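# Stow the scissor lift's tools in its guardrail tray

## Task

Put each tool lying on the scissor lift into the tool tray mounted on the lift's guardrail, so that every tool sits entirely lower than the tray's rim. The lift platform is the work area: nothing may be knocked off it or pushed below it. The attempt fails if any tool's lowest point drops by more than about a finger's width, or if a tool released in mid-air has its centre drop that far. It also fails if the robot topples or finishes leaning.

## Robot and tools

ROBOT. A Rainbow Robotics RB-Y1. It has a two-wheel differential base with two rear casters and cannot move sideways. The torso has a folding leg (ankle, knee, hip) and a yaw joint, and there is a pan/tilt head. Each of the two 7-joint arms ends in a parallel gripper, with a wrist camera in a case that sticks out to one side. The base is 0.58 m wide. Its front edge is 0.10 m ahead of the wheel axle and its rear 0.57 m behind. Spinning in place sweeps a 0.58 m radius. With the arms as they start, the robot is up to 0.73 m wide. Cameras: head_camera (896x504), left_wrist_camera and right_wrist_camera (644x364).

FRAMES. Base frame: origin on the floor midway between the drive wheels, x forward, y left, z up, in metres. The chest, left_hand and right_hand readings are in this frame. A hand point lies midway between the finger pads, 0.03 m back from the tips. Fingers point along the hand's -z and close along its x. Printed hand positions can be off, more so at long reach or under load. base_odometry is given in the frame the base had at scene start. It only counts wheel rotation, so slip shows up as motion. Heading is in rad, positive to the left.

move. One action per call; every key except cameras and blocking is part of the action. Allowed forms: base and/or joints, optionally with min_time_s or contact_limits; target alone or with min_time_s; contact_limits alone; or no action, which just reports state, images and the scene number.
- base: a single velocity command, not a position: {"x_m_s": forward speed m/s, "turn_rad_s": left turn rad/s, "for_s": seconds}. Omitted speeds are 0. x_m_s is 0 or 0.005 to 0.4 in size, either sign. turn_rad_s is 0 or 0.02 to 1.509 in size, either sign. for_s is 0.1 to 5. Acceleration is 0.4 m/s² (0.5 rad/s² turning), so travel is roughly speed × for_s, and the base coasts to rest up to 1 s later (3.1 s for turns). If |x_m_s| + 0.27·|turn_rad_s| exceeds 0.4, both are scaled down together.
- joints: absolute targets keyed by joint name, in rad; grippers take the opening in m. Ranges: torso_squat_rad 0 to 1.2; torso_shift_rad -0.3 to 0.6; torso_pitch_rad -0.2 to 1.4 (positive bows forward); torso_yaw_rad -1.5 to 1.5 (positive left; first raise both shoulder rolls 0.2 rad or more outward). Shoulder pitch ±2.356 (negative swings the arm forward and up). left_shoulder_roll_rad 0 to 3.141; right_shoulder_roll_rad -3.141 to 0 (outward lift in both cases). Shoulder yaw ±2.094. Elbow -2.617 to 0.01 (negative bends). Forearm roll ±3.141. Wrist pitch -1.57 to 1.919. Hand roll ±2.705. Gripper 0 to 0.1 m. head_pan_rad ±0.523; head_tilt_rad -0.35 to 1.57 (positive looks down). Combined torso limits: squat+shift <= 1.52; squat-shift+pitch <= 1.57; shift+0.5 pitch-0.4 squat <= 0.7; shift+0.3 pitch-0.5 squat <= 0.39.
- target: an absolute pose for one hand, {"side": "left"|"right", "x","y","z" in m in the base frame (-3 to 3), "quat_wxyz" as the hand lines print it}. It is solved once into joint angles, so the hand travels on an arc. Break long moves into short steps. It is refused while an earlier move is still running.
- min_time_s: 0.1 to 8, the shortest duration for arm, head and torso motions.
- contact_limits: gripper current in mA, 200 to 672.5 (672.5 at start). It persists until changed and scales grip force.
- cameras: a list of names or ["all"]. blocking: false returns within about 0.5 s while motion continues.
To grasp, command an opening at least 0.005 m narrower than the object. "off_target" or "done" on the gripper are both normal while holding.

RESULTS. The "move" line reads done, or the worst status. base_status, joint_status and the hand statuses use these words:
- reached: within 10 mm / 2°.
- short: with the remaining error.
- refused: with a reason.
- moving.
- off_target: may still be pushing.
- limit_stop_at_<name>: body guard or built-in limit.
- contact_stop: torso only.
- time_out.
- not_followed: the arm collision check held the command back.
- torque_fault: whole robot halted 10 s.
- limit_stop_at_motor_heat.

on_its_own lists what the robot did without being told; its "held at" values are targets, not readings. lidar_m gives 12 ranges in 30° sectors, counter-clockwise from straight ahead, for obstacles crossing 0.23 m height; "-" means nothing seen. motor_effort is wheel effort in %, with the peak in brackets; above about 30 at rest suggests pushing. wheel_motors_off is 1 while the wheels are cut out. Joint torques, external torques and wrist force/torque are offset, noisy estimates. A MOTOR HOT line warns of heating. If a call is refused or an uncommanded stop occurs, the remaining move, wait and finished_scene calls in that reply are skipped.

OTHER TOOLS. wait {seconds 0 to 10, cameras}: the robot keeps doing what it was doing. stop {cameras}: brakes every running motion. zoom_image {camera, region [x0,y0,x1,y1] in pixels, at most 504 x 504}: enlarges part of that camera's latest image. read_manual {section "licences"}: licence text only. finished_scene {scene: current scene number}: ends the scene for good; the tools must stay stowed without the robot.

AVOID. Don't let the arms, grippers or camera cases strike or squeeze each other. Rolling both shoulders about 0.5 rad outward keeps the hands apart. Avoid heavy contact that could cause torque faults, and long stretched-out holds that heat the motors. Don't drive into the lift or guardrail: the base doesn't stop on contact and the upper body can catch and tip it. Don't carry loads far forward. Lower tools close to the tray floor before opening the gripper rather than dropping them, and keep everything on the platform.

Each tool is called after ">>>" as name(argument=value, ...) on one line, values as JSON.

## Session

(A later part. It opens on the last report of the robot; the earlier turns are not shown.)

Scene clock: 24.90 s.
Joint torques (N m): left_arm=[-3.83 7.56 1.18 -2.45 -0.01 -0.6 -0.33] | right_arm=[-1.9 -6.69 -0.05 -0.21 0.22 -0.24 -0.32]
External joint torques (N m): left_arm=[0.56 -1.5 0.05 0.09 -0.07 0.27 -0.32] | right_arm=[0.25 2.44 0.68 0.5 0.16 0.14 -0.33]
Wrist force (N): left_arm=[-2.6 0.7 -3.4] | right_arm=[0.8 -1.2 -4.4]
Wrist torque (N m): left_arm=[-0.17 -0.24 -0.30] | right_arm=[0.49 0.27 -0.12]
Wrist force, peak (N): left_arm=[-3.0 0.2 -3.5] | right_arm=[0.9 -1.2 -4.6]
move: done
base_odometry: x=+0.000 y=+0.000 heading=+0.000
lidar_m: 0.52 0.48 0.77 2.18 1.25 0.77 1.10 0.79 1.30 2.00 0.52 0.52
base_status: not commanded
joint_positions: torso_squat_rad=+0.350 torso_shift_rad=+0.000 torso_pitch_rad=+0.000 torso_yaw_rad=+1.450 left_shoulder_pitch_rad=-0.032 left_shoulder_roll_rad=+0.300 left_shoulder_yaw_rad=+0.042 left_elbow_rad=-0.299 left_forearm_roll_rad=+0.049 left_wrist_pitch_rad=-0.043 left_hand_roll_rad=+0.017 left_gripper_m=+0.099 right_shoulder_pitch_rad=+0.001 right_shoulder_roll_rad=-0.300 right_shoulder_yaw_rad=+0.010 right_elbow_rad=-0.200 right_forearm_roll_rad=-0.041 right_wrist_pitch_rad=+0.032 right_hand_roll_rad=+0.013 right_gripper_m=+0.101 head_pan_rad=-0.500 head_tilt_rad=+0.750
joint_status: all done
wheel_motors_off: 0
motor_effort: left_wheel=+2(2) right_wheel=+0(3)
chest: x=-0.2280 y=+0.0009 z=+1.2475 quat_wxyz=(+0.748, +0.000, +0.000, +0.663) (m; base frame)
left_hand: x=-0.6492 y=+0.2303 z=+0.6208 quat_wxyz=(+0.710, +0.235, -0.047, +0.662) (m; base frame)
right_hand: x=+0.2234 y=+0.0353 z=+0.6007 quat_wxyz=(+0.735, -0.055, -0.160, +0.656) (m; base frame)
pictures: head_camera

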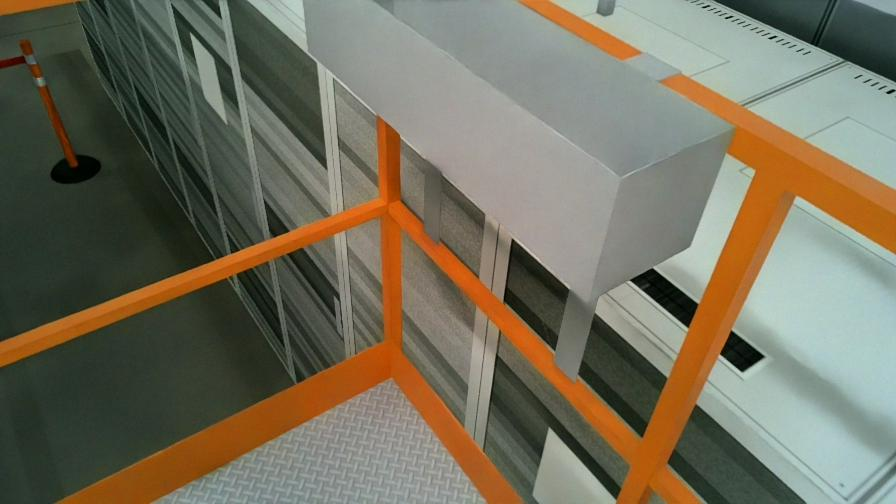

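>>> move(joints={"torso_yaw_rad": -1.4, "head_pan_rad": 0.0, "head_tilt_rad": 1.0}, cameras=["all"])

>>> move(joints={"head_pan_rad": -0.5, "head_tilt_rad": 1.0}, cameras=["head_camera"])

>>> move(joints={"head_pan_rad": 0.5, "head_tilt_rad": 1.0}, cameras=["head_camera"])

Scene clock: 30.90 s.
Joint torques (N m): left_arm=[-3.89 7.83 1.18 -2.46 0.14 -0.64 0.02] | right_arm=[-2.18 -6.08 -0.37 -0.79 0.14 -0.34 -0.28]
External joint torques (N m): left_arm=[0.55 -1.24 0.05 0.09 0.08 0.23 0.04] | right_arm=[0.03 3.05 0.37 -0.06 0.09 0.04 -0.29]
Wrist force (N): left_arm=[-2.7 -0.3 -3.4] | right_arm=[1.1 -0.9 -4.5]
Wrist torque (N m): left_arm=[0.01 -0.26 -0.33] | right_arm=[0.48 0.30 -0.11]
Wrist force, peak (N): left_arm=[-3.3 0.5 -3.6] | right_arm=[0.9 -1.4 -5.0]
move: done
base_odometry: x=+0.000 y=+0.000 heading=+0.000
lidar_m: 0.53 0.48 0.76 2.16 1.24 0.77 1.09 0.80 1.29 2.00 0.53 0.54
base_status: not commanded
joint_positions: torso_squat_rad=+0.350 torso_shift_rad=+0.000 torso_pitch_rad=+0.000 torso_yaw_rad=-1.400 left_shoulder_pitch_rad=-0.032 left_shoulder_roll_rad=+0.300 left_shoulder_yaw_rad=+0.042 left_elbow_rad=-0.299 left_forearm_roll_rad=+0.049 left_wrist_pitch_rad=-0.043 left_hand_roll_rad=+0.017 left_gripper_m=+0.099 right_shoulder_pitch_rad=+0.001 right_shoulder_roll_rad=-0.300 right_shoulder_yaw_rad=+0.010 right_elbow_rad=-0.200 right_forearm_roll_rad=-0.041 right_wrist_pitch_rad=+0.032 right_hand_roll_rad=+0.013 right_gripper_m=+0.101 head_pan_rad=+0.000 head_tilt_rad=+1.000
joint_status: all done
wheel_motors_off: 0
motor_effort: left_wheel=+2(3) right_wheel=-1(3)
chest: x=-0.2280 y=+0.0009 z=+1.2475 quat_wxyz=(+0.765, +0.000, +0.000, -0.644) (m; base frame)
left_hand: x=+0.2416 y=-0.0993 z=+0.6212 quat_wxyz=(+0.758, -0.013, -0.240, -0.606) (m; base frame)
right_hand: x=-0.6503 y=-0.1631 z=+0.6009 quat_wxyz=(+0.756, -0.167, +0.030, -0.632) (m; base frame)
pictures: head_camera, left_wrist_camera, right_wrist_camera

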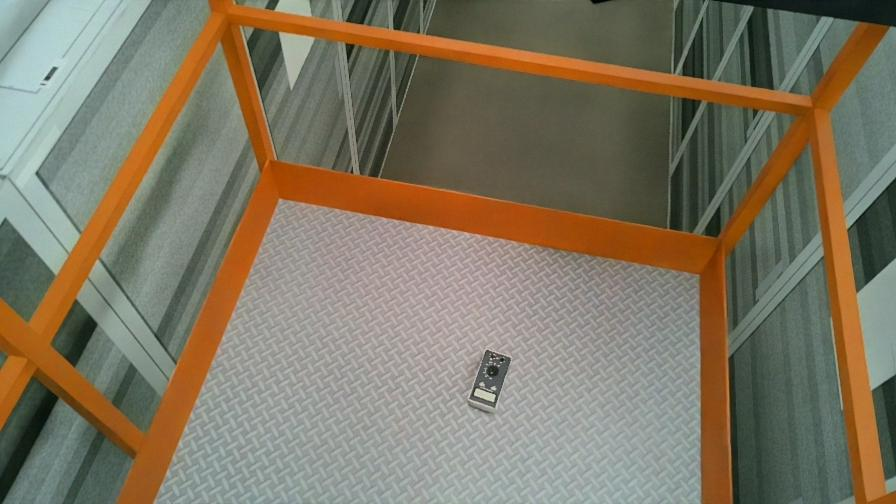

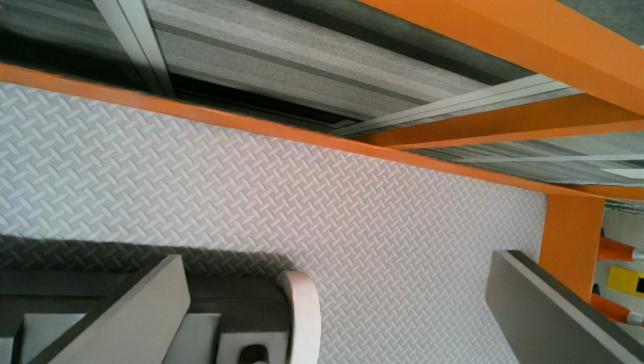

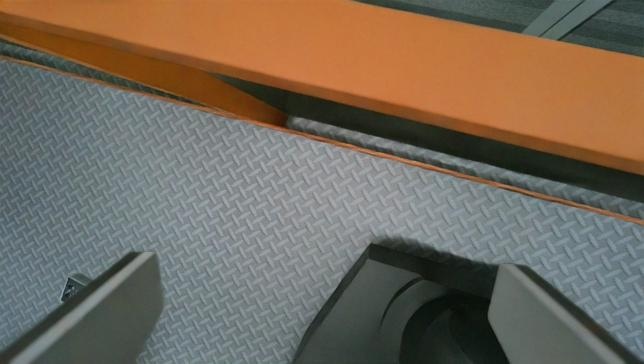

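Scene clock: 31.90 s.
Joint torques (N m): left_arm=[-3.72 8.72 0.91 -2.35 0.05 -0.45 0.02] | right_arm=[-2.64 -5.96 -0.37 -0.81 0.33 -0.3 -0.3]
External joint torques (N m): left_arm=[0.73 -0.35 -0.21 0.21 -0.01 0.42 0.04] | right_arm=[-0.42 3.17 0.36 -0.08 0.28 0.09 -0.31]
Wrist force (N): left_arm=[-2.3 0.4 -3.4] | right_arm=[0.9 -1.0 -4.8]
Wrist torque (N m): left_arm=[-0.06 -0.18 -0.34] | right_arm=[0.47 0.26 -0.13]
Wrist force, peak (N): left_arm=[-2.7 0.4 -3.6] | right_arm=[0.8 -1.2 -4.9]
move: done
base_odometry: x=+0.000 y=+0.000 heading=+0.000
lidar_m: 0.53 0.48 0.77 2.17 1.25 0.77 1.10 0.80 1.29 1.99 0.51 0.53
base_status: not commanded
joint_positions: torso_squat_rad=+0.350 torso_shift_rad=+0.000 torso_pitch_rad=+0.000 torso_yaw_rad=-1.400 left_shoulder_pitch_rad=-0.032 left_shoulder_roll_rad=+0.300 left_shoulder_yaw_rad=+0.042 left_elbow_rad=-0.299 left_forearm_roll_rad=+0.049 left_wrist_pitch_rad=-0.043 left_hand_roll_rad=+0.017 left_gripper_m=+0.099 right_shoulder_pitch_rad=+0.001 right_shoulder_roll_rad=-0.300 right_shoulder_yaw_rad=+0.010 right_elbow_rad=-0.200 right_forearm_roll_rad=-0.041 right_wrist_pitch_rad=+0.032 right_hand_roll_rad=+0.013 right_gripper_m=+0.101 head_pan_rad=-0.500 head_tilt_rad=+1.000
joint_status: all done
wheel_motors_off: 0
motor_effort: left_wheel=+2(2) right_wheel=-1(3)
chest: x=-0.2280 y=+0.0009 z=+1.2475 quat_wxyz=(+0.765, +0.000, +0.000, -0.644) (m; base frame)
left_hand: x=+0.2416 y=-0.0993 z=+0.6212 quat_wxyz=(+0.758, -0.013, -0.240, -0.606) (m; base frame)
right_hand: x=-0.6503 y=-0.1631 z=+0.6009 quat_wxyz=(+0.756, -0.167, +0.030, -0.632) (m; base frame)
pictures: head_camera

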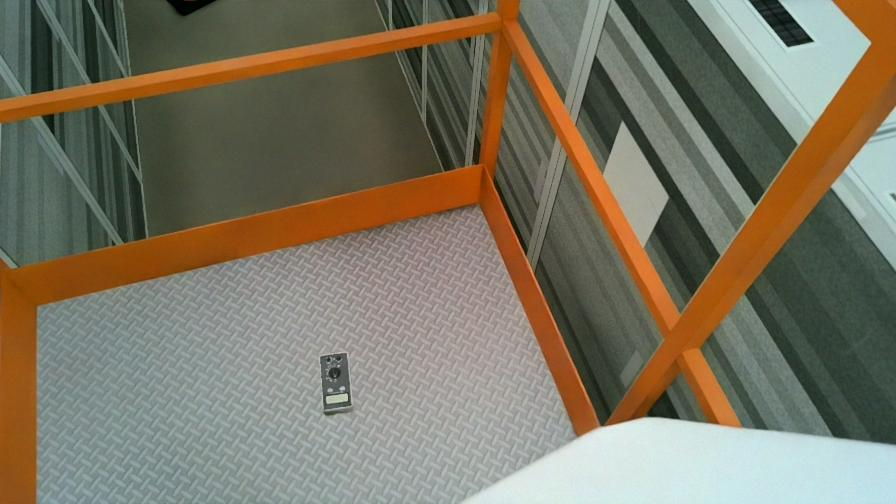

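Scene clock: 33.23 s.
Joint torques (N m): left_arm=[-3.28 8.6 0.74 -2.28 -0.01 -0.61 -0.13] | right_arm=[-2.64 -6.72 -0.3 -0.54 0.17 -0.48 -0.35]
External joint torques (N m): left_arm=[1.17 -0.47 -0.39 0.28 -0.07 0.26 -0.11] | right_arm=[-0.43 2.41 0.43 0.19 0.12 -0.09 -0.36]
Wrist force (N): left_arm=[-2.1 0.2 -2.9] | right_arm=[0.6 -1.1 -4.3]
Wrist torque (N m): left_arm=[-0.03 -0.17 -0.33] | right_arm=[0.48 0.22 -0.11]
Wrist force, peak (N): left_arm=[-3.0 0.4 -3.9] | right_arm=[0.9 -1.0 -4.8]
move: done
base_odometry: x=+0.000 y=+0.000 heading=+0.000
lidar_m: 0.53 0.47 0.77 2.17 1.25 0.77 1.09 0.80 1.30 2.00 0.52 0.53
base_status: not commanded
joint_positions: torso_squat_rad=+0.350 torso_shift_rad=+0.000 torso_pitch_rad=+0.000 torso_yaw_rad=-1.400 left_shoulder_pitch_rad=-0.032 left_shoulder_roll_rad=+0.300 left_shoulder_yaw_rad=+0.042 left_elbow_rad=-0.299 left_forearm_roll_rad=+0.049 left_wrist_pitch_rad=-0.043 left_hand_roll_rad=+0.017 left_gripper_m=+0.099 right_shoulder_pitch_rad=+0.001 right_shoulder_roll_rad=-0.300 right_shoulder_yaw_rad=+0.010 right_elbow_rad=-0.200 right_forearm_roll_rad=-0.041 right_wrist_pitch_rad=+0.032 right_hand_roll_rad=+0.013 right_gripper_m=+0.101 head_pan_rad=+0.500 head_tilt_rad=+1.000
joint_status: all done
wheel_motors_off: 0
motor_effort: left_wheel=+2(2) right_wheel=-1(3)
chest: x=-0.2280 y=+0.0009 z=+1.2475 quat_wxyz=(+0.765, +0.000, +0.000, -0.644) (m; base frame)
left_hand: x=+0.2416 y=-0.0993 z=+0.6212 quat_wxyz=(+0.758, -0.013, -0.240, -0.606) (m; base frame)
right_hand: x=-0.6503 y=-0.1631 z=+0.6009 quat_wxyz=(+0.756, -0.167, +0.030, -0.632) (m; base frame)
pictures: head_camera

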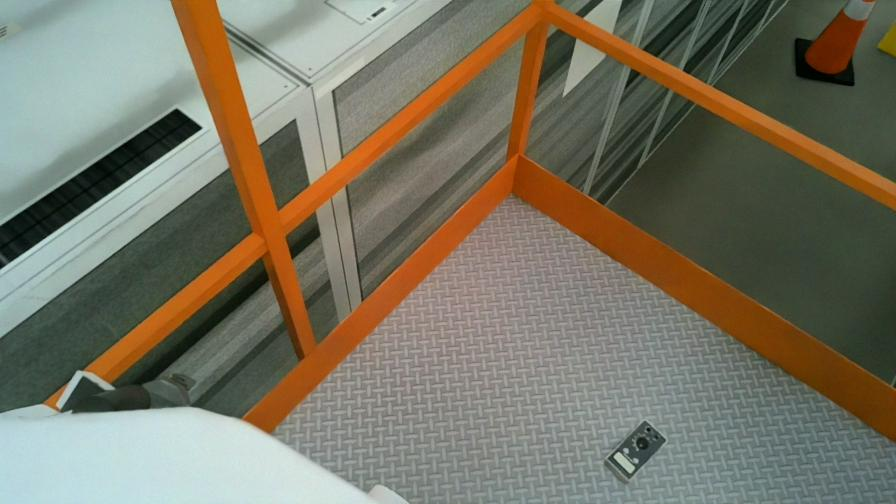

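>>> move(joints={"torso_yaw_rad": 0.75, "torso_squat_rad": 0.1, "torso_pitch_rad": 0.35, "head_pan_rad": 0.0, "head_tilt_rad": 0.55}, cameras=["all"])

Scene clock: 47.30 s.
Joint torques (N m): left_arm=[2.74 14.94 1.82 0.08 -0.13 -0.05 -0.06] | right_arm=[5.78 0.11 0.44 2.15 0.24 0.17 -0.22]
External joint torques (N m): left_arm=[-0.92 -0.15 -0.17 -0.33 -0.23 0.28 -0.06] | right_arm=[0.63 2.17 0.69 0.25 0.25 0.06 -0.22]
Wrist force (N): left_arm=[-1.3 -0.8 -2.4] | right_arm=[2.3 -2.7 -5.0]
Wrist torque (N m): left_arm=[0.01 -0.11 -0.30] | right_arm=[0.60 0.34 -0.11]
Wrist force, peak (N): left_arm=[-2.9 0.6 -3.8] | right_arm=[2.5 -2.5 -5.2]
move: done
base_odometry: x=+0.000 y=+0.000 heading=+0.000
lidar_m: 0.53 0.49 0.79 2.17 1.25 0.77 1.09 0.79 1.30 1.99 0.53 0.54
base_status: not commanded
joint_positions: torso_squat_rad=+0.100 torso_shift_rad=+0.000 torso_pitch_rad=+0.350 torso_yaw_rad=+0.750 left_shoulder_pitch_rad=-0.031 left_shoulder_roll_rad=+0.300 left_shoulder_yaw_rad=+0.042 left_elbow_rad=-0.299 left_forearm_roll_rad=+0.049 left_wrist_pitch_rad=-0.043 left_hand_roll_rad=+0.017 left_gripper_m=+0.099 right_shoulder_pitch_rad=+0.001 right_shoulder_roll_rad=-0.300 right_shoulder_yaw_rad=+0.010 right_elbow_rad=-0.200 right_forearm_roll_rad=-0.041 right_wrist_pitch_rad=+0.032 right_hand_roll_rad=+0.013 right_gripper_m=+0.101 head_pan_rad=+0.000 head_tilt_rad=+0.550
joint_status: all done
wheel_motors_off: 0
motor_effort: left_wheel=+2(2) right_wheel=-1(3)
chest: x=-0.1218 y=+0.0009 z=+1.2677 quat_wxyz=(+0.916, +0.063, +0.162, +0.361) (m; base frame)
left_hand: x=-0.5002 y=+0.4475 z=+0.7383 quat_wxyz=(+0.902, +0.267, +0.032, +0.337) (m; base frame)
right_hand: x=+0.0020 y=-0.2638 z=+0.5343 quat_wxyz=(+0.925, -0.041, +0.030, +0.377) (m; base frame)
pictures: head_camera, left_wrist_camera, right_wrist_camera

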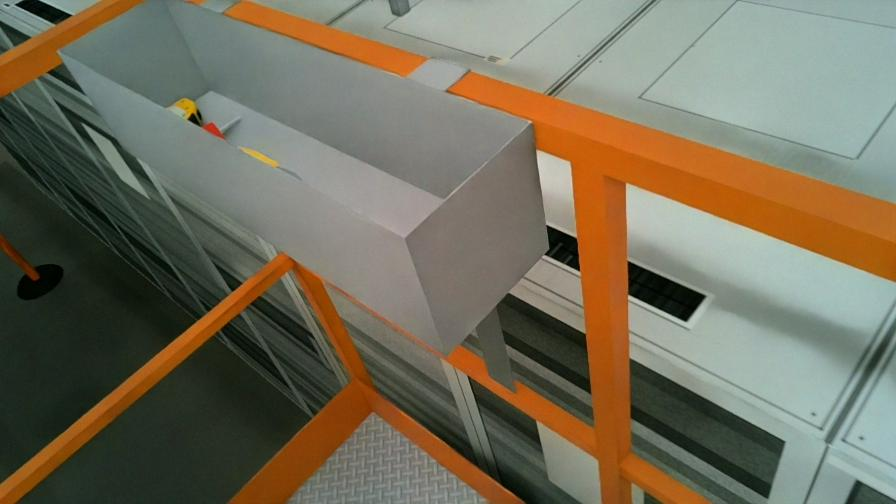

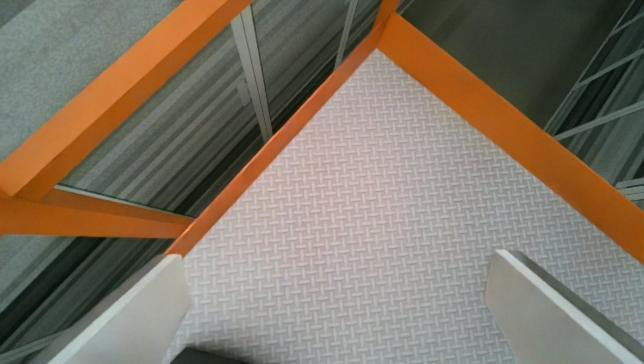

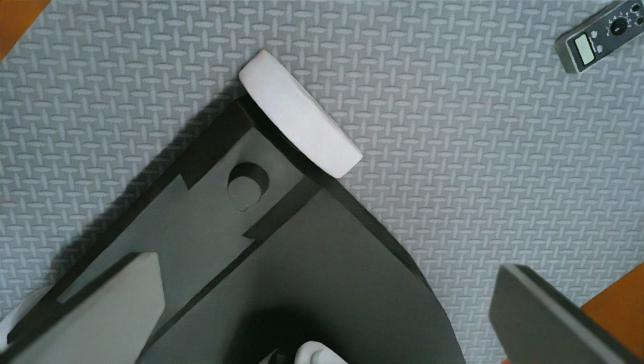

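>>> zoom_image(camera="head_camera", region=[50, 0, 554, 360])

>>> zoom_image(camera="head_camera", region=[130, 70, 350, 220])

Scaled by 1.000.

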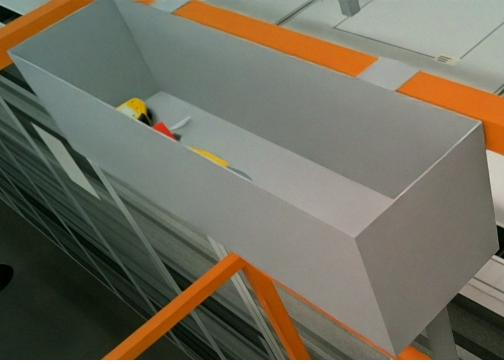

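Scaled by 2.291.

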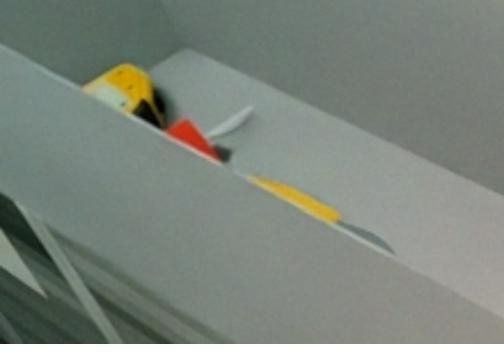

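>>> move(joints={"torso_yaw_rad": 0.2, "torso_squat_rad": 0.0, "torso_pitch_rad": 0.3, "head_pan_rad": 0.5, "head_tilt_rad": 0.75}, cameras=["head_camera"])

Scene clock: 61.47 s.
Joint torques (N m): left_arm=[3.95 10.65 1.44 0.9 0.07 -0.06 0.03] | right_arm=[6.56 -5.36 -0.34 2.56 0.03 0.18 -0.34]
External joint torques (N m): left_arm=[-0.47 0.37 0.07 0.18 -0.01 0.22 0.03] | right_arm=[0.18 1.75 0.35 0.2 0.05 -0.01 -0.33]
Wrist force (N): left_arm=[-0.6 -0.5 -3.5] | right_arm=[2.5 -1.6 -4.8]
Wrist torque (N m): left_arm=[-0.01 -0.05 -0.34] | right_arm=[0.53 0.36 -0.10]
Wrist force, peak (N): left_arm=[-1.1 -1.4 -3.8] | right_arm=[2.7 -2.7 -5.1]
move: done
base_odometry: x=+0.000 y=+0.000 heading=+0.000
lidar_m: 0.52 0.48 0.77 2.18 1.25 0.78 1.09 0.79 1.29 1.99 0.53 0.54
base_status: not commanded
joint_positions: torso_squat_rad=+0.000 torso_shift_rad=+0.000 torso_pitch_rad=+0.300 torso_yaw_rad=+0.200 left_shoulder_pitch_rad=-0.032 left_shoulder_roll_rad=+0.300 left_shoulder_yaw_rad=+0.042 left_elbow_rad=-0.299 left_forearm_roll_rad=+0.049 left_wrist_pitch_rad=-0.043 left_hand_roll_rad=+0.017 left_gripper_m=+0.099 right_shoulder_pitch_rad=+0.001 right_shoulder_roll_rad=-0.300 right_shoulder_yaw_rad=+0.010 right_elbow_rad=-0.200 right_forearm_roll_rad=-0.041 right_wrist_pitch_rad=+0.032 right_hand_roll_rad=+0.013 right_gripper_m=+0.101 head_pan_rad=+0.500 head_tilt_rad=+0.750
joint_status: all done
wheel_motors_off: 0
motor_effort: left_wheel=+2(2) right_wheel=-1(3)
chest: x=-0.1365 y=+0.0009 z=+1.2761 quat_wxyz=(+0.984, +0.014, +0.149, +0.099) (m; base frame)
left_hand: x=-0.2399 y=+0.4724 z=+0.6518 quat_wxyz=(+0.979, +0.179, -0.030, +0.095) (m; base frame)
right_hand: x=-0.1600 y=-0.4171 z=+0.6068 quat_wxyz=(+0.984, -0.122, +0.050, +0.121) (m; base frame)
pictures: head_camera

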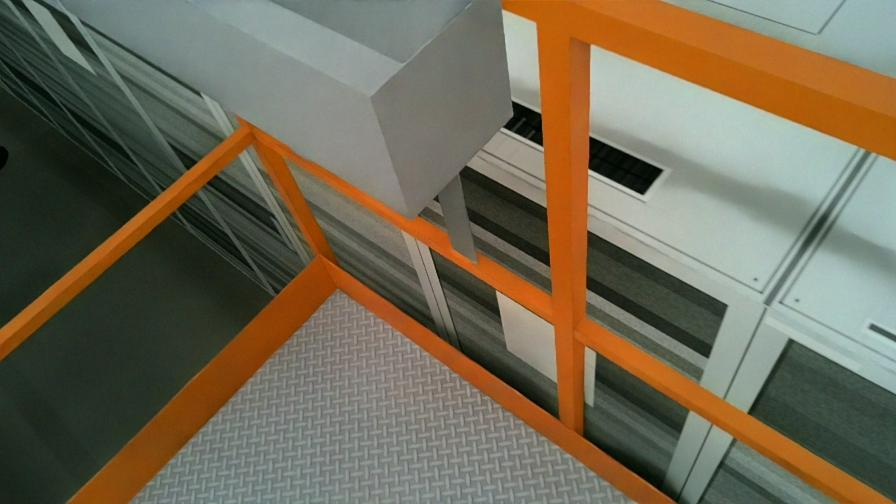

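>>> move(joints={"left_shoulder_pitch_rad": 0.6, "left_elbow_rad": -2.4}, cameras=["head_camera"])

>>> move(joints={"left_shoulder_pitch_rad": -0.8, "left_shoulder_roll_rad": 0.8}, cameras=["head_camera", "left_wrist_camera"])

Scene clock: 66.20 s.
Joint torques (N m): left_arm=[2.66 4.63 3.43 -9.46 0.09 -1.31 -0.15] | right_arm=[6.54 -4.62 -0.41 2.43 0.08 0.37 -0.14]
External joint torques (N m): left_arm=[-0.16 0.29 -0.5 0.66 0 0.61 -0.1] | right_arm=[0.15 2.49 0.28 0.08 0.11 0.18 -0.13]
Wrist force (N): left_arm=[-5.9 -0.1 1.6] | right_arm=[2.8 -1.7 -4.7]
Wrist torque (N m): left_arm=[0.00 -0.38 -0.32] | right_arm=[0.54 0.36 -0.10]
Wrist force, peak (N): left_arm=[-6.6 0.0 1.9] | right_arm=[2.8 -1.4 -5.0]
move: done
base_odometry: x=+0.000 y=+0.000 heading=+0.000
lidar_m: 0.53 0.48 0.78 2.17 1.25 0.78 1.09 0.80 1.29 1.99 0.52 0.53
base_status: not commanded
joint_positions: torso_squat_rad=+0.000 torso_shift_rad=+0.000 torso_pitch_rad=+0.300 torso_yaw_rad=+0.200 left_shoulder_pitch_rad=+0.600 left_shoulder_roll_rad=+0.300 left_shoulder_yaw_rad=+0.042 left_elbow_rad=-2.400 left_forearm_roll_rad=+0.049 left_wrist_pitch_rad=-0.043 left_hand_roll_rad=+0.017 left_gripper_m=+0.099 right_shoulder_pitch_rad=+0.001 right_shoulder_roll_rad=-0.300 right_shoulder_yaw_rad=+0.010 right_elbow_rad=-0.200 right_forearm_roll_rad=-0.041 right_wrist_pitch_rad=+0.032 right_hand_roll_rad=+0.013 right_gripper_m=+0.101 head_pan_rad=+0.500 head_tilt_rad=+0.750
joint_status: all done
wheel_motors_off: 0
motor_effort: left_wheel=+2(3) right_wheel=+0(3)
chest: x=-0.1365 y=+0.0009 z=+1.2761 quat_wxyz=(+0.984, +0.014, +0.149, +0.099) (m; base frame)
left_hand: x=+0.1157 y=+0.3556 z=+1.1353 quat_wxyz=(+0.711, +0.170, -0.680, -0.058) (m; base frame)
right_hand: x=-0.1600 y=-0.4171 z=+0.6068 quat_wxyz=(+0.984, -0.122, +0.050, +0.121) (m; base frame)
pictures: head_camera

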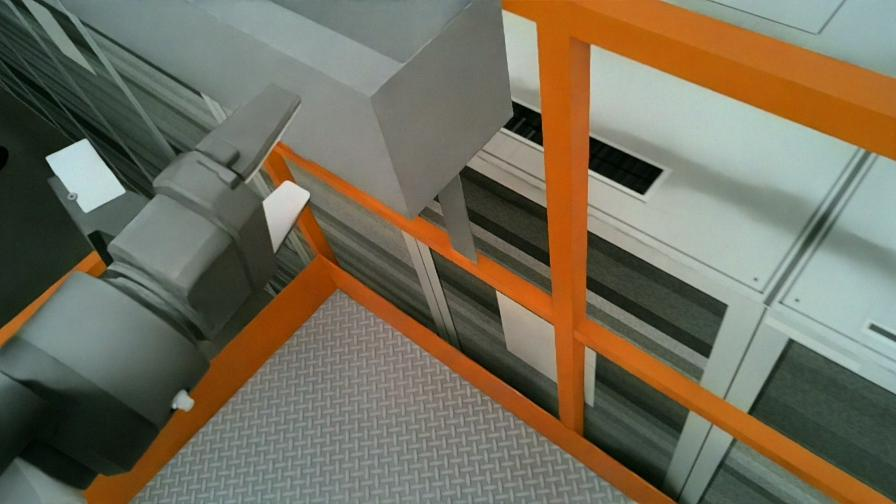

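Scene clock: 68.27 s.
Joint torques (N m): left_arm=[-9.93 8.13 6 -0.89 0.07 0.38 -0.31] | right_arm=[6.21 -5.08 -0.46 2.53 0.13 0.31 -0.24]
External joint torques (N m): left_arm=[2.42 -0.14 -0.72 0.47 -0.07 0.4 -0.32] | right_arm=[-0.18 2.03 0.23 0.17 0.16 0.12 -0.23]
Wrist force (N): left_arm=[-0.5 -2.0 7.3] | right_arm=[2.7 -1.4 -4.8]
Wrist torque (N m): left_arm=[0.14 -0.07 -0.33] | right_arm=[0.52 0.37 -0.09]
Wrist force, peak (N): left_arm=[-0.6 -2.9 7.3] | right_arm=[3.0 -1.7 -4.9]
move: done
base_odometry: x=+0.000 y=+0.000 heading=+0.000
lidar_m: 0.52 0.48 0.77 2.17 1.24 0.77 1.09 0.81 1.30 1.99 0.50 0.52
base_status: not commanded
joint_positions: torso_squat_rad=+0.000 torso_shift_rad=+0.000 torso_pitch_rad=+0.300 torso_yaw_rad=+0.200 left_shoulder_pitch_rad=-0.800 left_shoulder_roll_rad=+0.800 left_shoulder_yaw_rad=+0.042 left_elbow_rad=-2.400 left_forearm_roll_rad=+0.049 left_wrist_pitch_rad=-0.043 left_hand_roll_rad=+0.017 left_gripper_m=+0.099 right_shoulder_pitch_rad=+0.001 right_shoulder_roll_rad=-0.300 right_shoulder_yaw_rad=+0.010 right_elbow_rad=-0.200 right_forearm_roll_rad=-0.041 right_wrist_pitch_rad=+0.032 right_hand_roll_rad=+0.013 right_gripper_m=+0.101 head_pan_rad=+0.500 head_tilt_rad=+0.750
joint_status: all done
wheel_motors_off: 0
motor_effort: left_wheel=+2(4) right_wheel=-2(3)
chest: x=-0.1366 y=+0.0009 z=+1.2761 quat_wxyz=(+0.984, +0.014, +0.149, +0.099) (m; base frame)
left_hand: x=+0.1532 y=+0.1387 z=+1.5762 quat_wxyz=(+0.098, +0.166, -0.916, -0.352) (m; base frame)
right_hand: x=-0.1600 y=-0.4171 z=+0.6068 quat_wxyz=(+0.984, -0.122, +0.050, +0.121) (m; base frame)
pictures: head_camera, left_wrist_camera

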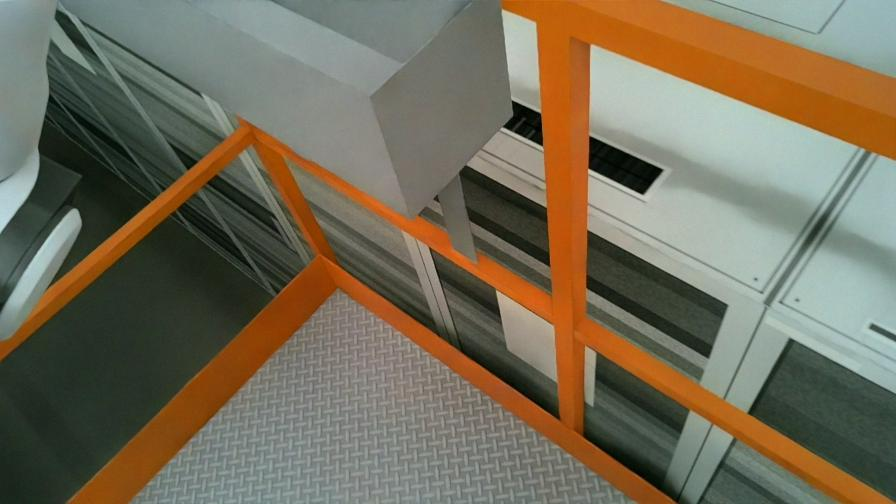

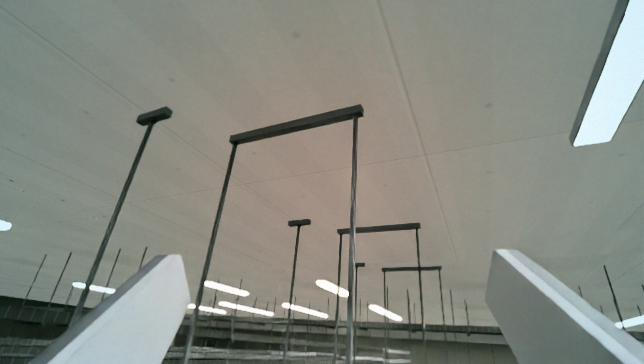

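>>> move(target={"side": "left", "x": 0.18, "y": 0.50, "z": 1.42, "quat_wxyz": [1, 0, 0, 0]}, min_time_s=3, cameras=["head_camera", "left_wrist_camera"])

Scene clock: 71.90 s.
Joint torques (N m): left_arm=[-12.32 4.92 5.06 5.52 -0.04 0.1 -0.36] | right_arm=[6.57 -4.86 -0.25 2.78 0.17 0.28 -0.2]
External joint torques (N m): left_arm=[3.04 -0.34 0.34 0.38 -0.06 0.26 -0.36] | right_arm=[0.18 2.25 0.44 0.43 0.19 0.09 -0.19]
Wrist force (N): left_arm=[-0.1 1.3 -3.9] | right_arm=[2.8 -1.4 -4.7]
Wrist torque (N m): left_arm=[-0.12 -0.03 -0.33] | right_arm=[0.50 0.39 -0.10]
Wrist force, peak (N): left_arm=[-0.7 -2.3 7.5] | right_arm=[2.9 -1.6 -5.2]
move: done
base_odometry: x=+0.000 y=+0.000 heading=+0.000
lidar_m: 0.53 0.47 0.78 2.17 1.24 0.78 1.10 0.79 1.29 2.00 0.52 0.53
base_status: not commanded
joint_positions: torso_squat_rad=+0.000 torso_shift_rad=+0.000 torso_pitch_rad=+0.300 torso_yaw_rad=+0.200 left_shoulder_pitch_rad=+0.498 left_shoulder_roll_rad=+2.500 left_shoulder_yaw_rad=+0.805 left_elbow_rad=-0.704 left_forearm_roll_rad=+2.279 left_wrist_pitch_rad=+1.919 left_hand_roll_rad=-0.375 left_gripper_m=+0.099 right_shoulder_pitch_rad=+0.001 right_shoulder_roll_rad=-0.300 right_shoulder_yaw_rad=+0.010 right_elbow_rad=-0.200 right_forearm_roll_rad=-0.041 right_wrist_pitch_rad=+0.032 right_hand_roll_rad=+0.013 right_gripper_m=+0.101 head_pan_rad=+0.500 head_tilt_rad=+0.750
joint_status: all done
wheel_motors_off: 0
motor_effort: left_wheel=+2(2) right_wheel=+0(3)
chest: x=-0.1366 y=+0.0009 z=+1.2761 quat_wxyz=(+0.984, +0.014, +0.149, +0.099) (m; base frame)
left_hand: x=+0.1801 y=+0.4999 z=+1.4207 quat_wxyz=(+1.000, +0.004, -0.006, +0.000) (m; base frame)
left_hand_status: reached (checked arc, planned for 3.0 s): 1 mm and 0.8 deg off.
right_hand: x=-0.1600 y=-0.4171 z=+0.6068 quat_wxyz=(+0.984, -0.122, +0.050, +0.121) (m; base frame)
pictures: head_camera, left_wrist_camera

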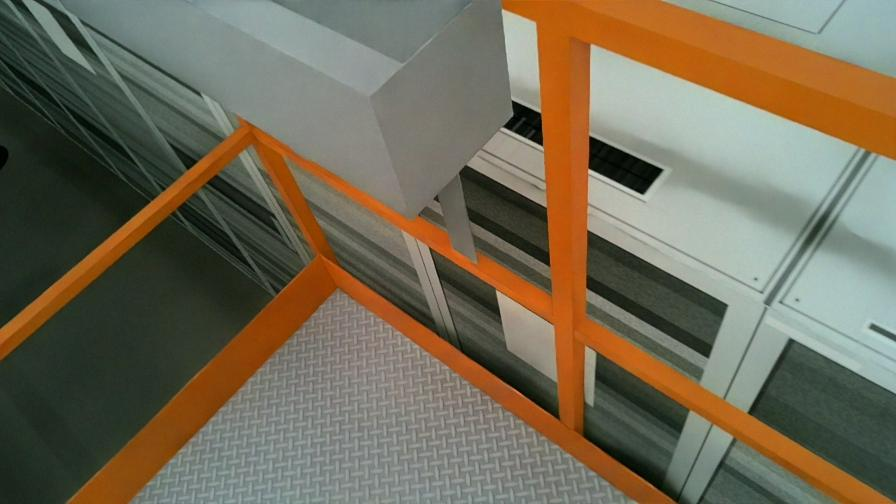

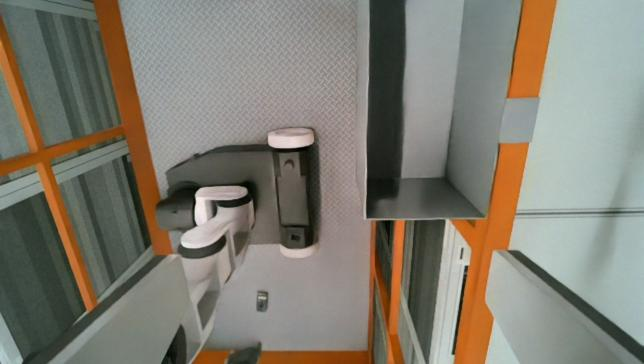

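>>> zoom_image(camera="left_wrist_camera", region=[120, 90, 400, 364])

>>> zoom_image(camera="left_wrist_camera", region=[320, 0, 600, 280])

Scaled by 1.800 from the camera's 644x364 image, which has a finer 828x468 frame.

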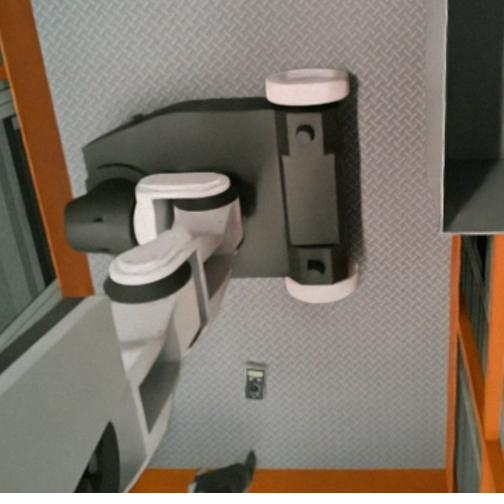

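Scaled by 1.800 from the camera's 644x364 image, which has a finer 828x468 frame.

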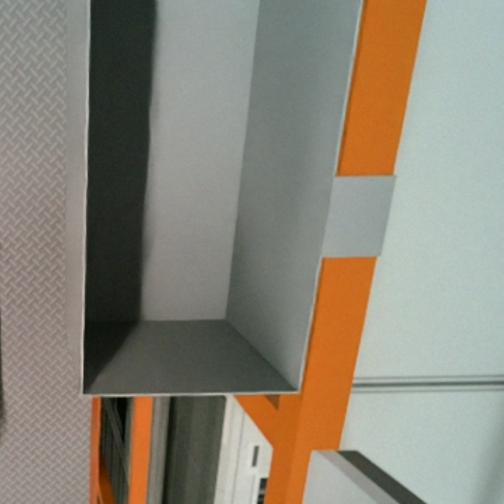

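>>> move(target={"side": "left", "x": 0.25, "y": 0.45, "z": 1.36, "quat_wxyz": [1, 0, 0, 0]}, min_time_s=2, cameras=["head_camera", "left_wrist_camera"])

>>> zoom_image(camera="left_wrist_camera", region=[180, 0, 500, 364])

Scene clock: 99.43 s.
Joint torques (N m): left_arm=[-15.34 0.47 5.89 5.55 0.11 -0.02 0.13] | right_arm=[6.97 -4.39 -0.55 2.45 0.06 0.35 -0.25]
External joint torques (N m): left_arm=[3.55 0.62 1.21 -0.83 0.09 0.11 0.13] | right_arm=[0.58 2.71 0.14 0.1 0.08 0.16 -0.24]
Wrist force (N): left_arm=[-0.5 1.7 -3.6] | right_arm=[2.6 -1.5 -4.4]
Wrist torque (N m): left_arm=[-0.14 -0.07 -0.42] | right_arm=[0.53 0.34 -0.11]
Wrist force, peak (N): left_arm=[-0.3 2.5 -4.3] | right_arm=[3.0 -1.7 -5.0]
move: done
base_odometry: x=+0.000 y=+0.000 heading=+0.000
lidar_m: 0.53 0.48 0.77 2.17 1.25 0.78 1.09 0.80 1.29 1.99 0.53 0.54
base_status: not commanded
joint_positions: torso_squat_rad=+0.000 torso_shift_rad=+0.000 torso_pitch_rad=+0.300 torso_yaw_rad=+0.200 left_shoulder_pitch_rad=+0.677 left_shoulder_roll_rad=+2.650 left_shoulder_yaw_rad=+0.864 left_elbow_rad=-0.744 left_forearm_roll_rad=+2.395 left_wrist_pitch_rad=+1.745 left_hand_roll_rad=-0.235 left_gripper_m=+0.099 right_shoulder_pitch_rad=+0.001 right_shoulder_roll_rad=-0.300 right_shoulder_yaw_rad=+0.010 right_elbow_rad=-0.200 right_forearm_roll_rad=-0.041 right_wrist_pitch_rad=+0.032 right_hand_roll_rad=+0.013 right_gripper_m=+0.101 head_pan_rad=+0.500 head_tilt_rad=+0.750
joint_status: all done
wheel_motors_off: 0
motor_effort: left_wheel=+2(2) right_wheel=+2(3)
chest: x=-0.1366 y=+0.0009 z=+1.2761 quat_wxyz=(+0.984, +0.014, +0.149, +0.099) (m; base frame)
left_hand: x=+0.2499 y=+0.4499 z=+1.3602 quat_wxyz=(+1.000, +0.000, -0.001, +0.000) (m; base frame)
left_hand_status: reached (checked arc, planned for 2.0 s): 0 mm and 0.1 deg off.
right_hand: x=-0.1600 y=-0.4171 z=+0.6068 quat_wxyz=(+0.984, -0.122, +0.050, +0.121) (m; base frame)
pictures: head_camera, left_wrist_camera

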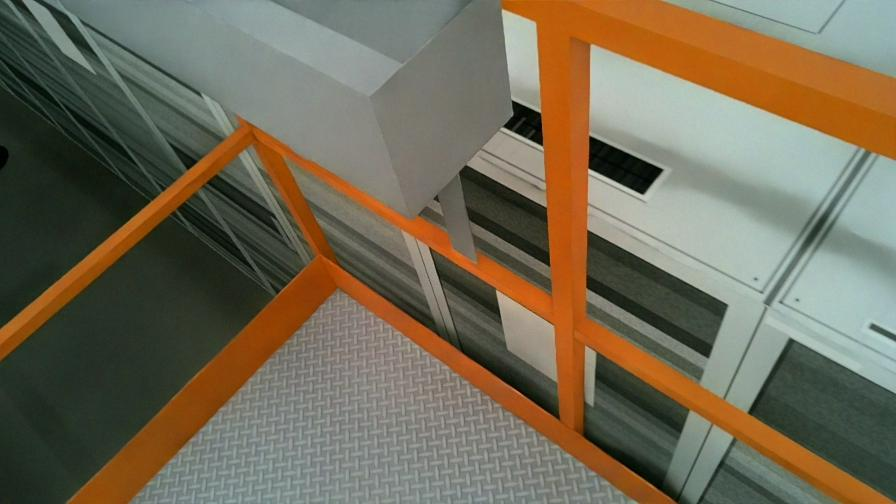

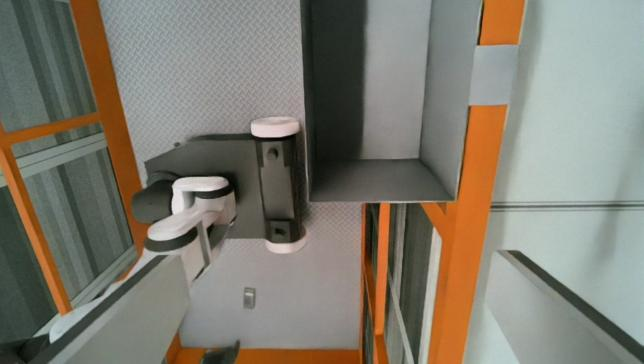

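Scaled by 1.385 from the camera's 644x364 image, which has a finer 828x468 frame.

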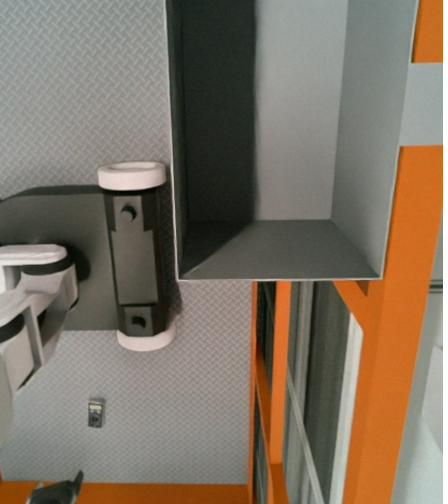

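>>> move(target={"side": "left", "x": 0.18, "y": 0.50, "z": 1.42, "quat_wxyz": [1, 0, 0, 0]}, min_time_s=1, cameras=[])

>>> move(joints={"left_shoulder_pitch_rad": -0.8, "left_shoulder_roll_rad": 0.8, "left_shoulder_yaw_rad": 0.042, "left_elbow_rad": -2.4, "left_forearm_roll_rad": 0.05, "left_wrist_pitch_rad": -0.04, "left_hand_roll_rad": 0.017}, min_time_s=3, cameras=[])

>>> move(joints={"left_shoulder_pitch_rad": 0.6, "left_shoulder_roll_rad": 0.2, "torso_yaw_rad": 0.0, "torso_pitch_rad": 0.1, "head_pan_rad": 0.0, "head_tilt_rad": 0.9}, cameras=["head_camera"])

Scene clock: 115.50 s.
Joint torques (N m): left_arm=[-15.22 4.95 2.91 5.69 0.05 0.12 -0.46] | right_arm=[7.06 -4.62 0.11 2.47 0.1 0.28 -0.27]
External joint torques (N m): left_arm=[0.25 -0.25 -1.58 0.31 0.02 0.26 -0.46] | right_arm=[0.67 2.48 0.8 0.12 0.12 0.09 -0.26]
Wrist force (N): left_arm=[-0.5 1.3 -3.8] | right_arm=[2.7 -1.5 -4.7]
Wrist torque (N m): left_arm=[-0.10 -0.10 -0.38] | right_arm=[0.52 0.37 -0.10]
Wrist force, peak (N): left_arm=[-0.5 1.8 -4.7] | right_arm=[2.9 -1.8 -5.0]
move: done
base_odometry: x=+0.000 y=+0.000 heading=+0.000
lidar_m: 0.53 0.47 0.77 2.17 1.25 0.78 1.09 0.80 1.29 1.99 0.52 0.53
base_status: not commanded
joint_positions: torso_squat_rad=+0.000 torso_shift_rad=+0.000 torso_pitch_rad=+0.300 torso_yaw_rad=+0.200 left_shoulder_pitch_rad=+0.497 left_shoulder_roll_rad=+2.516 left_shoulder_yaw_rad=+0.762 left_elbow_rad=-0.685 left_forearm_roll_rad=+2.314 left_wrist_pitch_rad=+1.919 left_hand_roll_rad=-0.393 left_gripper_m=+0.099 right_shoulder_pitch_rad=+0.001 right_shoulder_roll_rad=-0.300 right_shoulder_yaw_rad=+0.010 right_elbow_rad=-0.200 right_forearm_roll_rad=-0.041 right_wrist_pitch_rad=+0.032 right_hand_roll_rad=+0.013 right_gripper_m=+0.101 head_pan_rad=+0.500 head_tilt_rad=+0.750
joint_status: all done
wheel_motors_off: 0
motor_effort: left_wheel=+2(2) right_wheel=+0(3)
chest: x=-0.1366 y=+0.0009 z=+1.2761 quat_wxyz=(+0.984, +0.014, +0.149, +0.099) (m; base frame)
left_hand: x=+0.1800 y=+0.4999 z=+1.4201 quat_wxyz=(+1.000, +0.002, -0.003, +0.000) (m; base frame)
left_hand_status: reached (checked arc, planned for 1.0 s): 0 mm and 0.4 deg off.
right_hand: x=-0.1600 y=-0.4171 z=+0.6068 quat_wxyz=(+0.984, -0.122, +0.050, +0.121) (m; base frame)
pictures: none
No camera images: "cameras" was empty.

Scene clock: 118.80 s.
Joint torques (N m): left_arm=[-11.37 7.78 5.54 -1.3 0.15 0.46 0.12] | right_arm=[6.85 -4.85 0.19 2.31 -0.11 0.35 -0.33]
External joint torques (N m): left_arm=[0.98 -0.5 -1.18 0.07 0.02 0.49 0.12] | right_arm=[0.47 2.25 0.88 -0.04 -0.09 0.16 -0.32]
Wrist force (N): left_arm=[-0.6 -2.5 7.1] | right_arm=[2.7 -1.3 -4.6]
Wrist torque (N m): left_arm=[0.19 -0.11 -0.39] | right_arm=[0.49 0.37 -0.11]
Wrist force, peak (N): left_arm=[-0.5 -1.9 7.4] | right_arm=[2.9 -1.6 -5.0]
move: done
base_odometry: x=+0.000 y=+0.000 heading=+0.000
lidar_m: 0.53 0.47 0.78 2.16 1.25 0.78 1.09 0.79 1.30 1.99 0.52 0.54
base_status: not commanded
joint_positions: torso_squat_rad=+0.000 torso_shift_rad=+0.000 torso_pitch_rad=+0.300 torso_yaw_rad=+0.200 left_shoulder_pitch_rad=-0.800 left_shoulder_roll_rad=+0.800 left_shoulder_yaw_rad=+0.042 left_elbow_rad=-2.400 left_forearm_roll_rad=+0.050 left_wrist_pitch_rad=-0.040 left_hand_roll_rad=+0.017 left_gripper_m=+0.099 right_shoulder_pitch_rad=+0.001 right_shoulder_roll_rad=-0.300 right_shoulder_yaw_rad=+0.010 right_elbow_rad=-0.200 right_forearm_roll_rad=-0.041 right_wrist_pitch_rad=+0.032 right_hand_roll_rad=+0.013 right_gripper_m=+0.101 head_pan_rad=+0.500 head_tilt_rad=+0.750
joint_status: all done
wheel_motors_off: 0
motor_effort: left_wheel=+2(2) right_wheel=+0(2)
chest: x=-0.1366 y=+0.0009 z=+1.2761 quat_wxyz=(+0.984, +0.014, +0.149, +0.099) (m; base frame)
left_hand: x=+0.1539 y=+0.1391 z=+1.5762 quat_wxyz=(+0.100, +0.167, -0.916, -0.352) (m; base frame)
right_hand: x=-0.1600 y=-0.4171 z=+0.6068 quat_wxyz=(+0.984, -0.122, +0.050, +0.121) (m; base frame)
pictures: none
No camera images: "cameras" was empty.

Scene clock: 120.83 s.
Joint torques (N m): left_arm=[-0.78 3.38 1.61 -10.79 0.18 -1.63 0.12] | right_arm=[0.89 -6.91 -0.27 0.74 0.17 -0.05 -0.35]
External joint torques (N m): left_arm=[-0.62 0.34 -1.02 -0.06 0.12 0.31 0.17] | right_arm=[0.14 2.2 0.5 0.41 0.14 0.14 -0.35]
Wrist force (N): left_arm=[-5.9 0.8 3.2] | right_arm=[1.5 -1.2 -4.4]
Wrist torque (N m): left_arm=[-0.11 -0.39 -0.35] | right_arm=[0.53 0.30 -0.13]
Wrist force, peak (N): left_arm=[-7.0 1.3 4.2] | right_arm=[3.0 -1.2 -4.8]
move: done
base_odometry: x=+0.000 y=+0.000 heading=+0.000
lidar_m: 0.53 0.48 0.78 2.16 1.25 0.77 1.09 0.80 1.30 2.00 0.52 0.53
base_status: not commanded
joint_positions: torso_squat_rad=+0.000 torso_shift_rad=+0.000 torso_pitch_rad=+0.100 torso_yaw_rad=+0.000 left_shoulder_pitch_rad=+0.600 left_shoulder_roll_rad=+0.200 left_shoulder_yaw_rad=+0.042 left_elbow_rad=-2.400 left_forearm_roll_rad=+0.050 left_wrist_pitch_rad=-0.040 left_hand_roll_rad=+0.017 left_gripper_m=+0.099 right_shoulder_pitch_rad=+0.001 right_shoulder_roll_rad=-0.300 right_shoulder_yaw_rad=+0.010 right_elbow_rad=-0.200 right_forearm_roll_rad=-0.041 right_wrist_pitch_rad=+0.032 right_hand_roll_rad=+0.013 right_gripper_m=+0.101 head_pan_rad=+0.000 head_tilt_rad=+0.900
joint_status: all done
wheel_motors_off: 0
motor_effort: left_wheel=+3(3) right_wheel=-1(3)
chest: x=-0.1972 y=+0.0009 z=+1.2884 quat_wxyz=(+0.999, -0.001, +0.050, +0.000) (m; base frame)
left_hand: x=+0.1414 y=+0.2996 z=+1.1940 quat_wxyz=(+0.634, +0.093, -0.766, -0.047) (m; base frame)
right_hand: x=-0.1730 y=-0.4436 z=+0.6364 quat_wxyz=(+0.988, -0.147, -0.034, +0.011) (m; base frame)
pictures: head_camera

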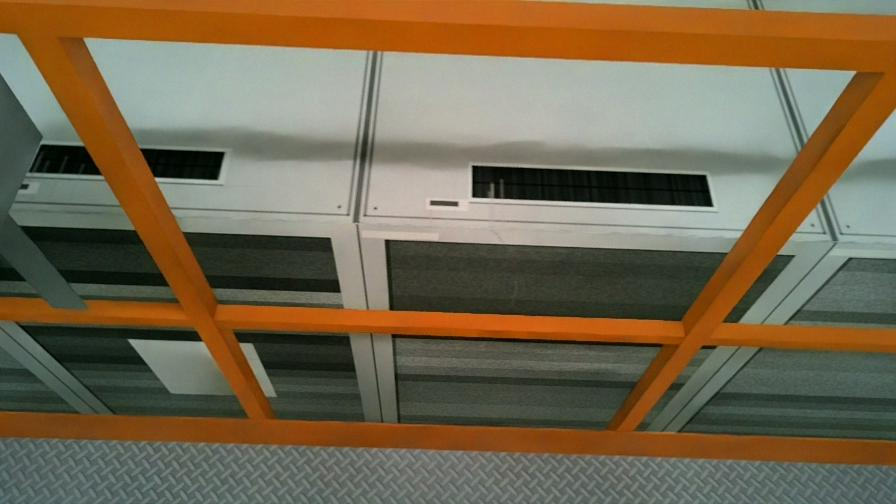

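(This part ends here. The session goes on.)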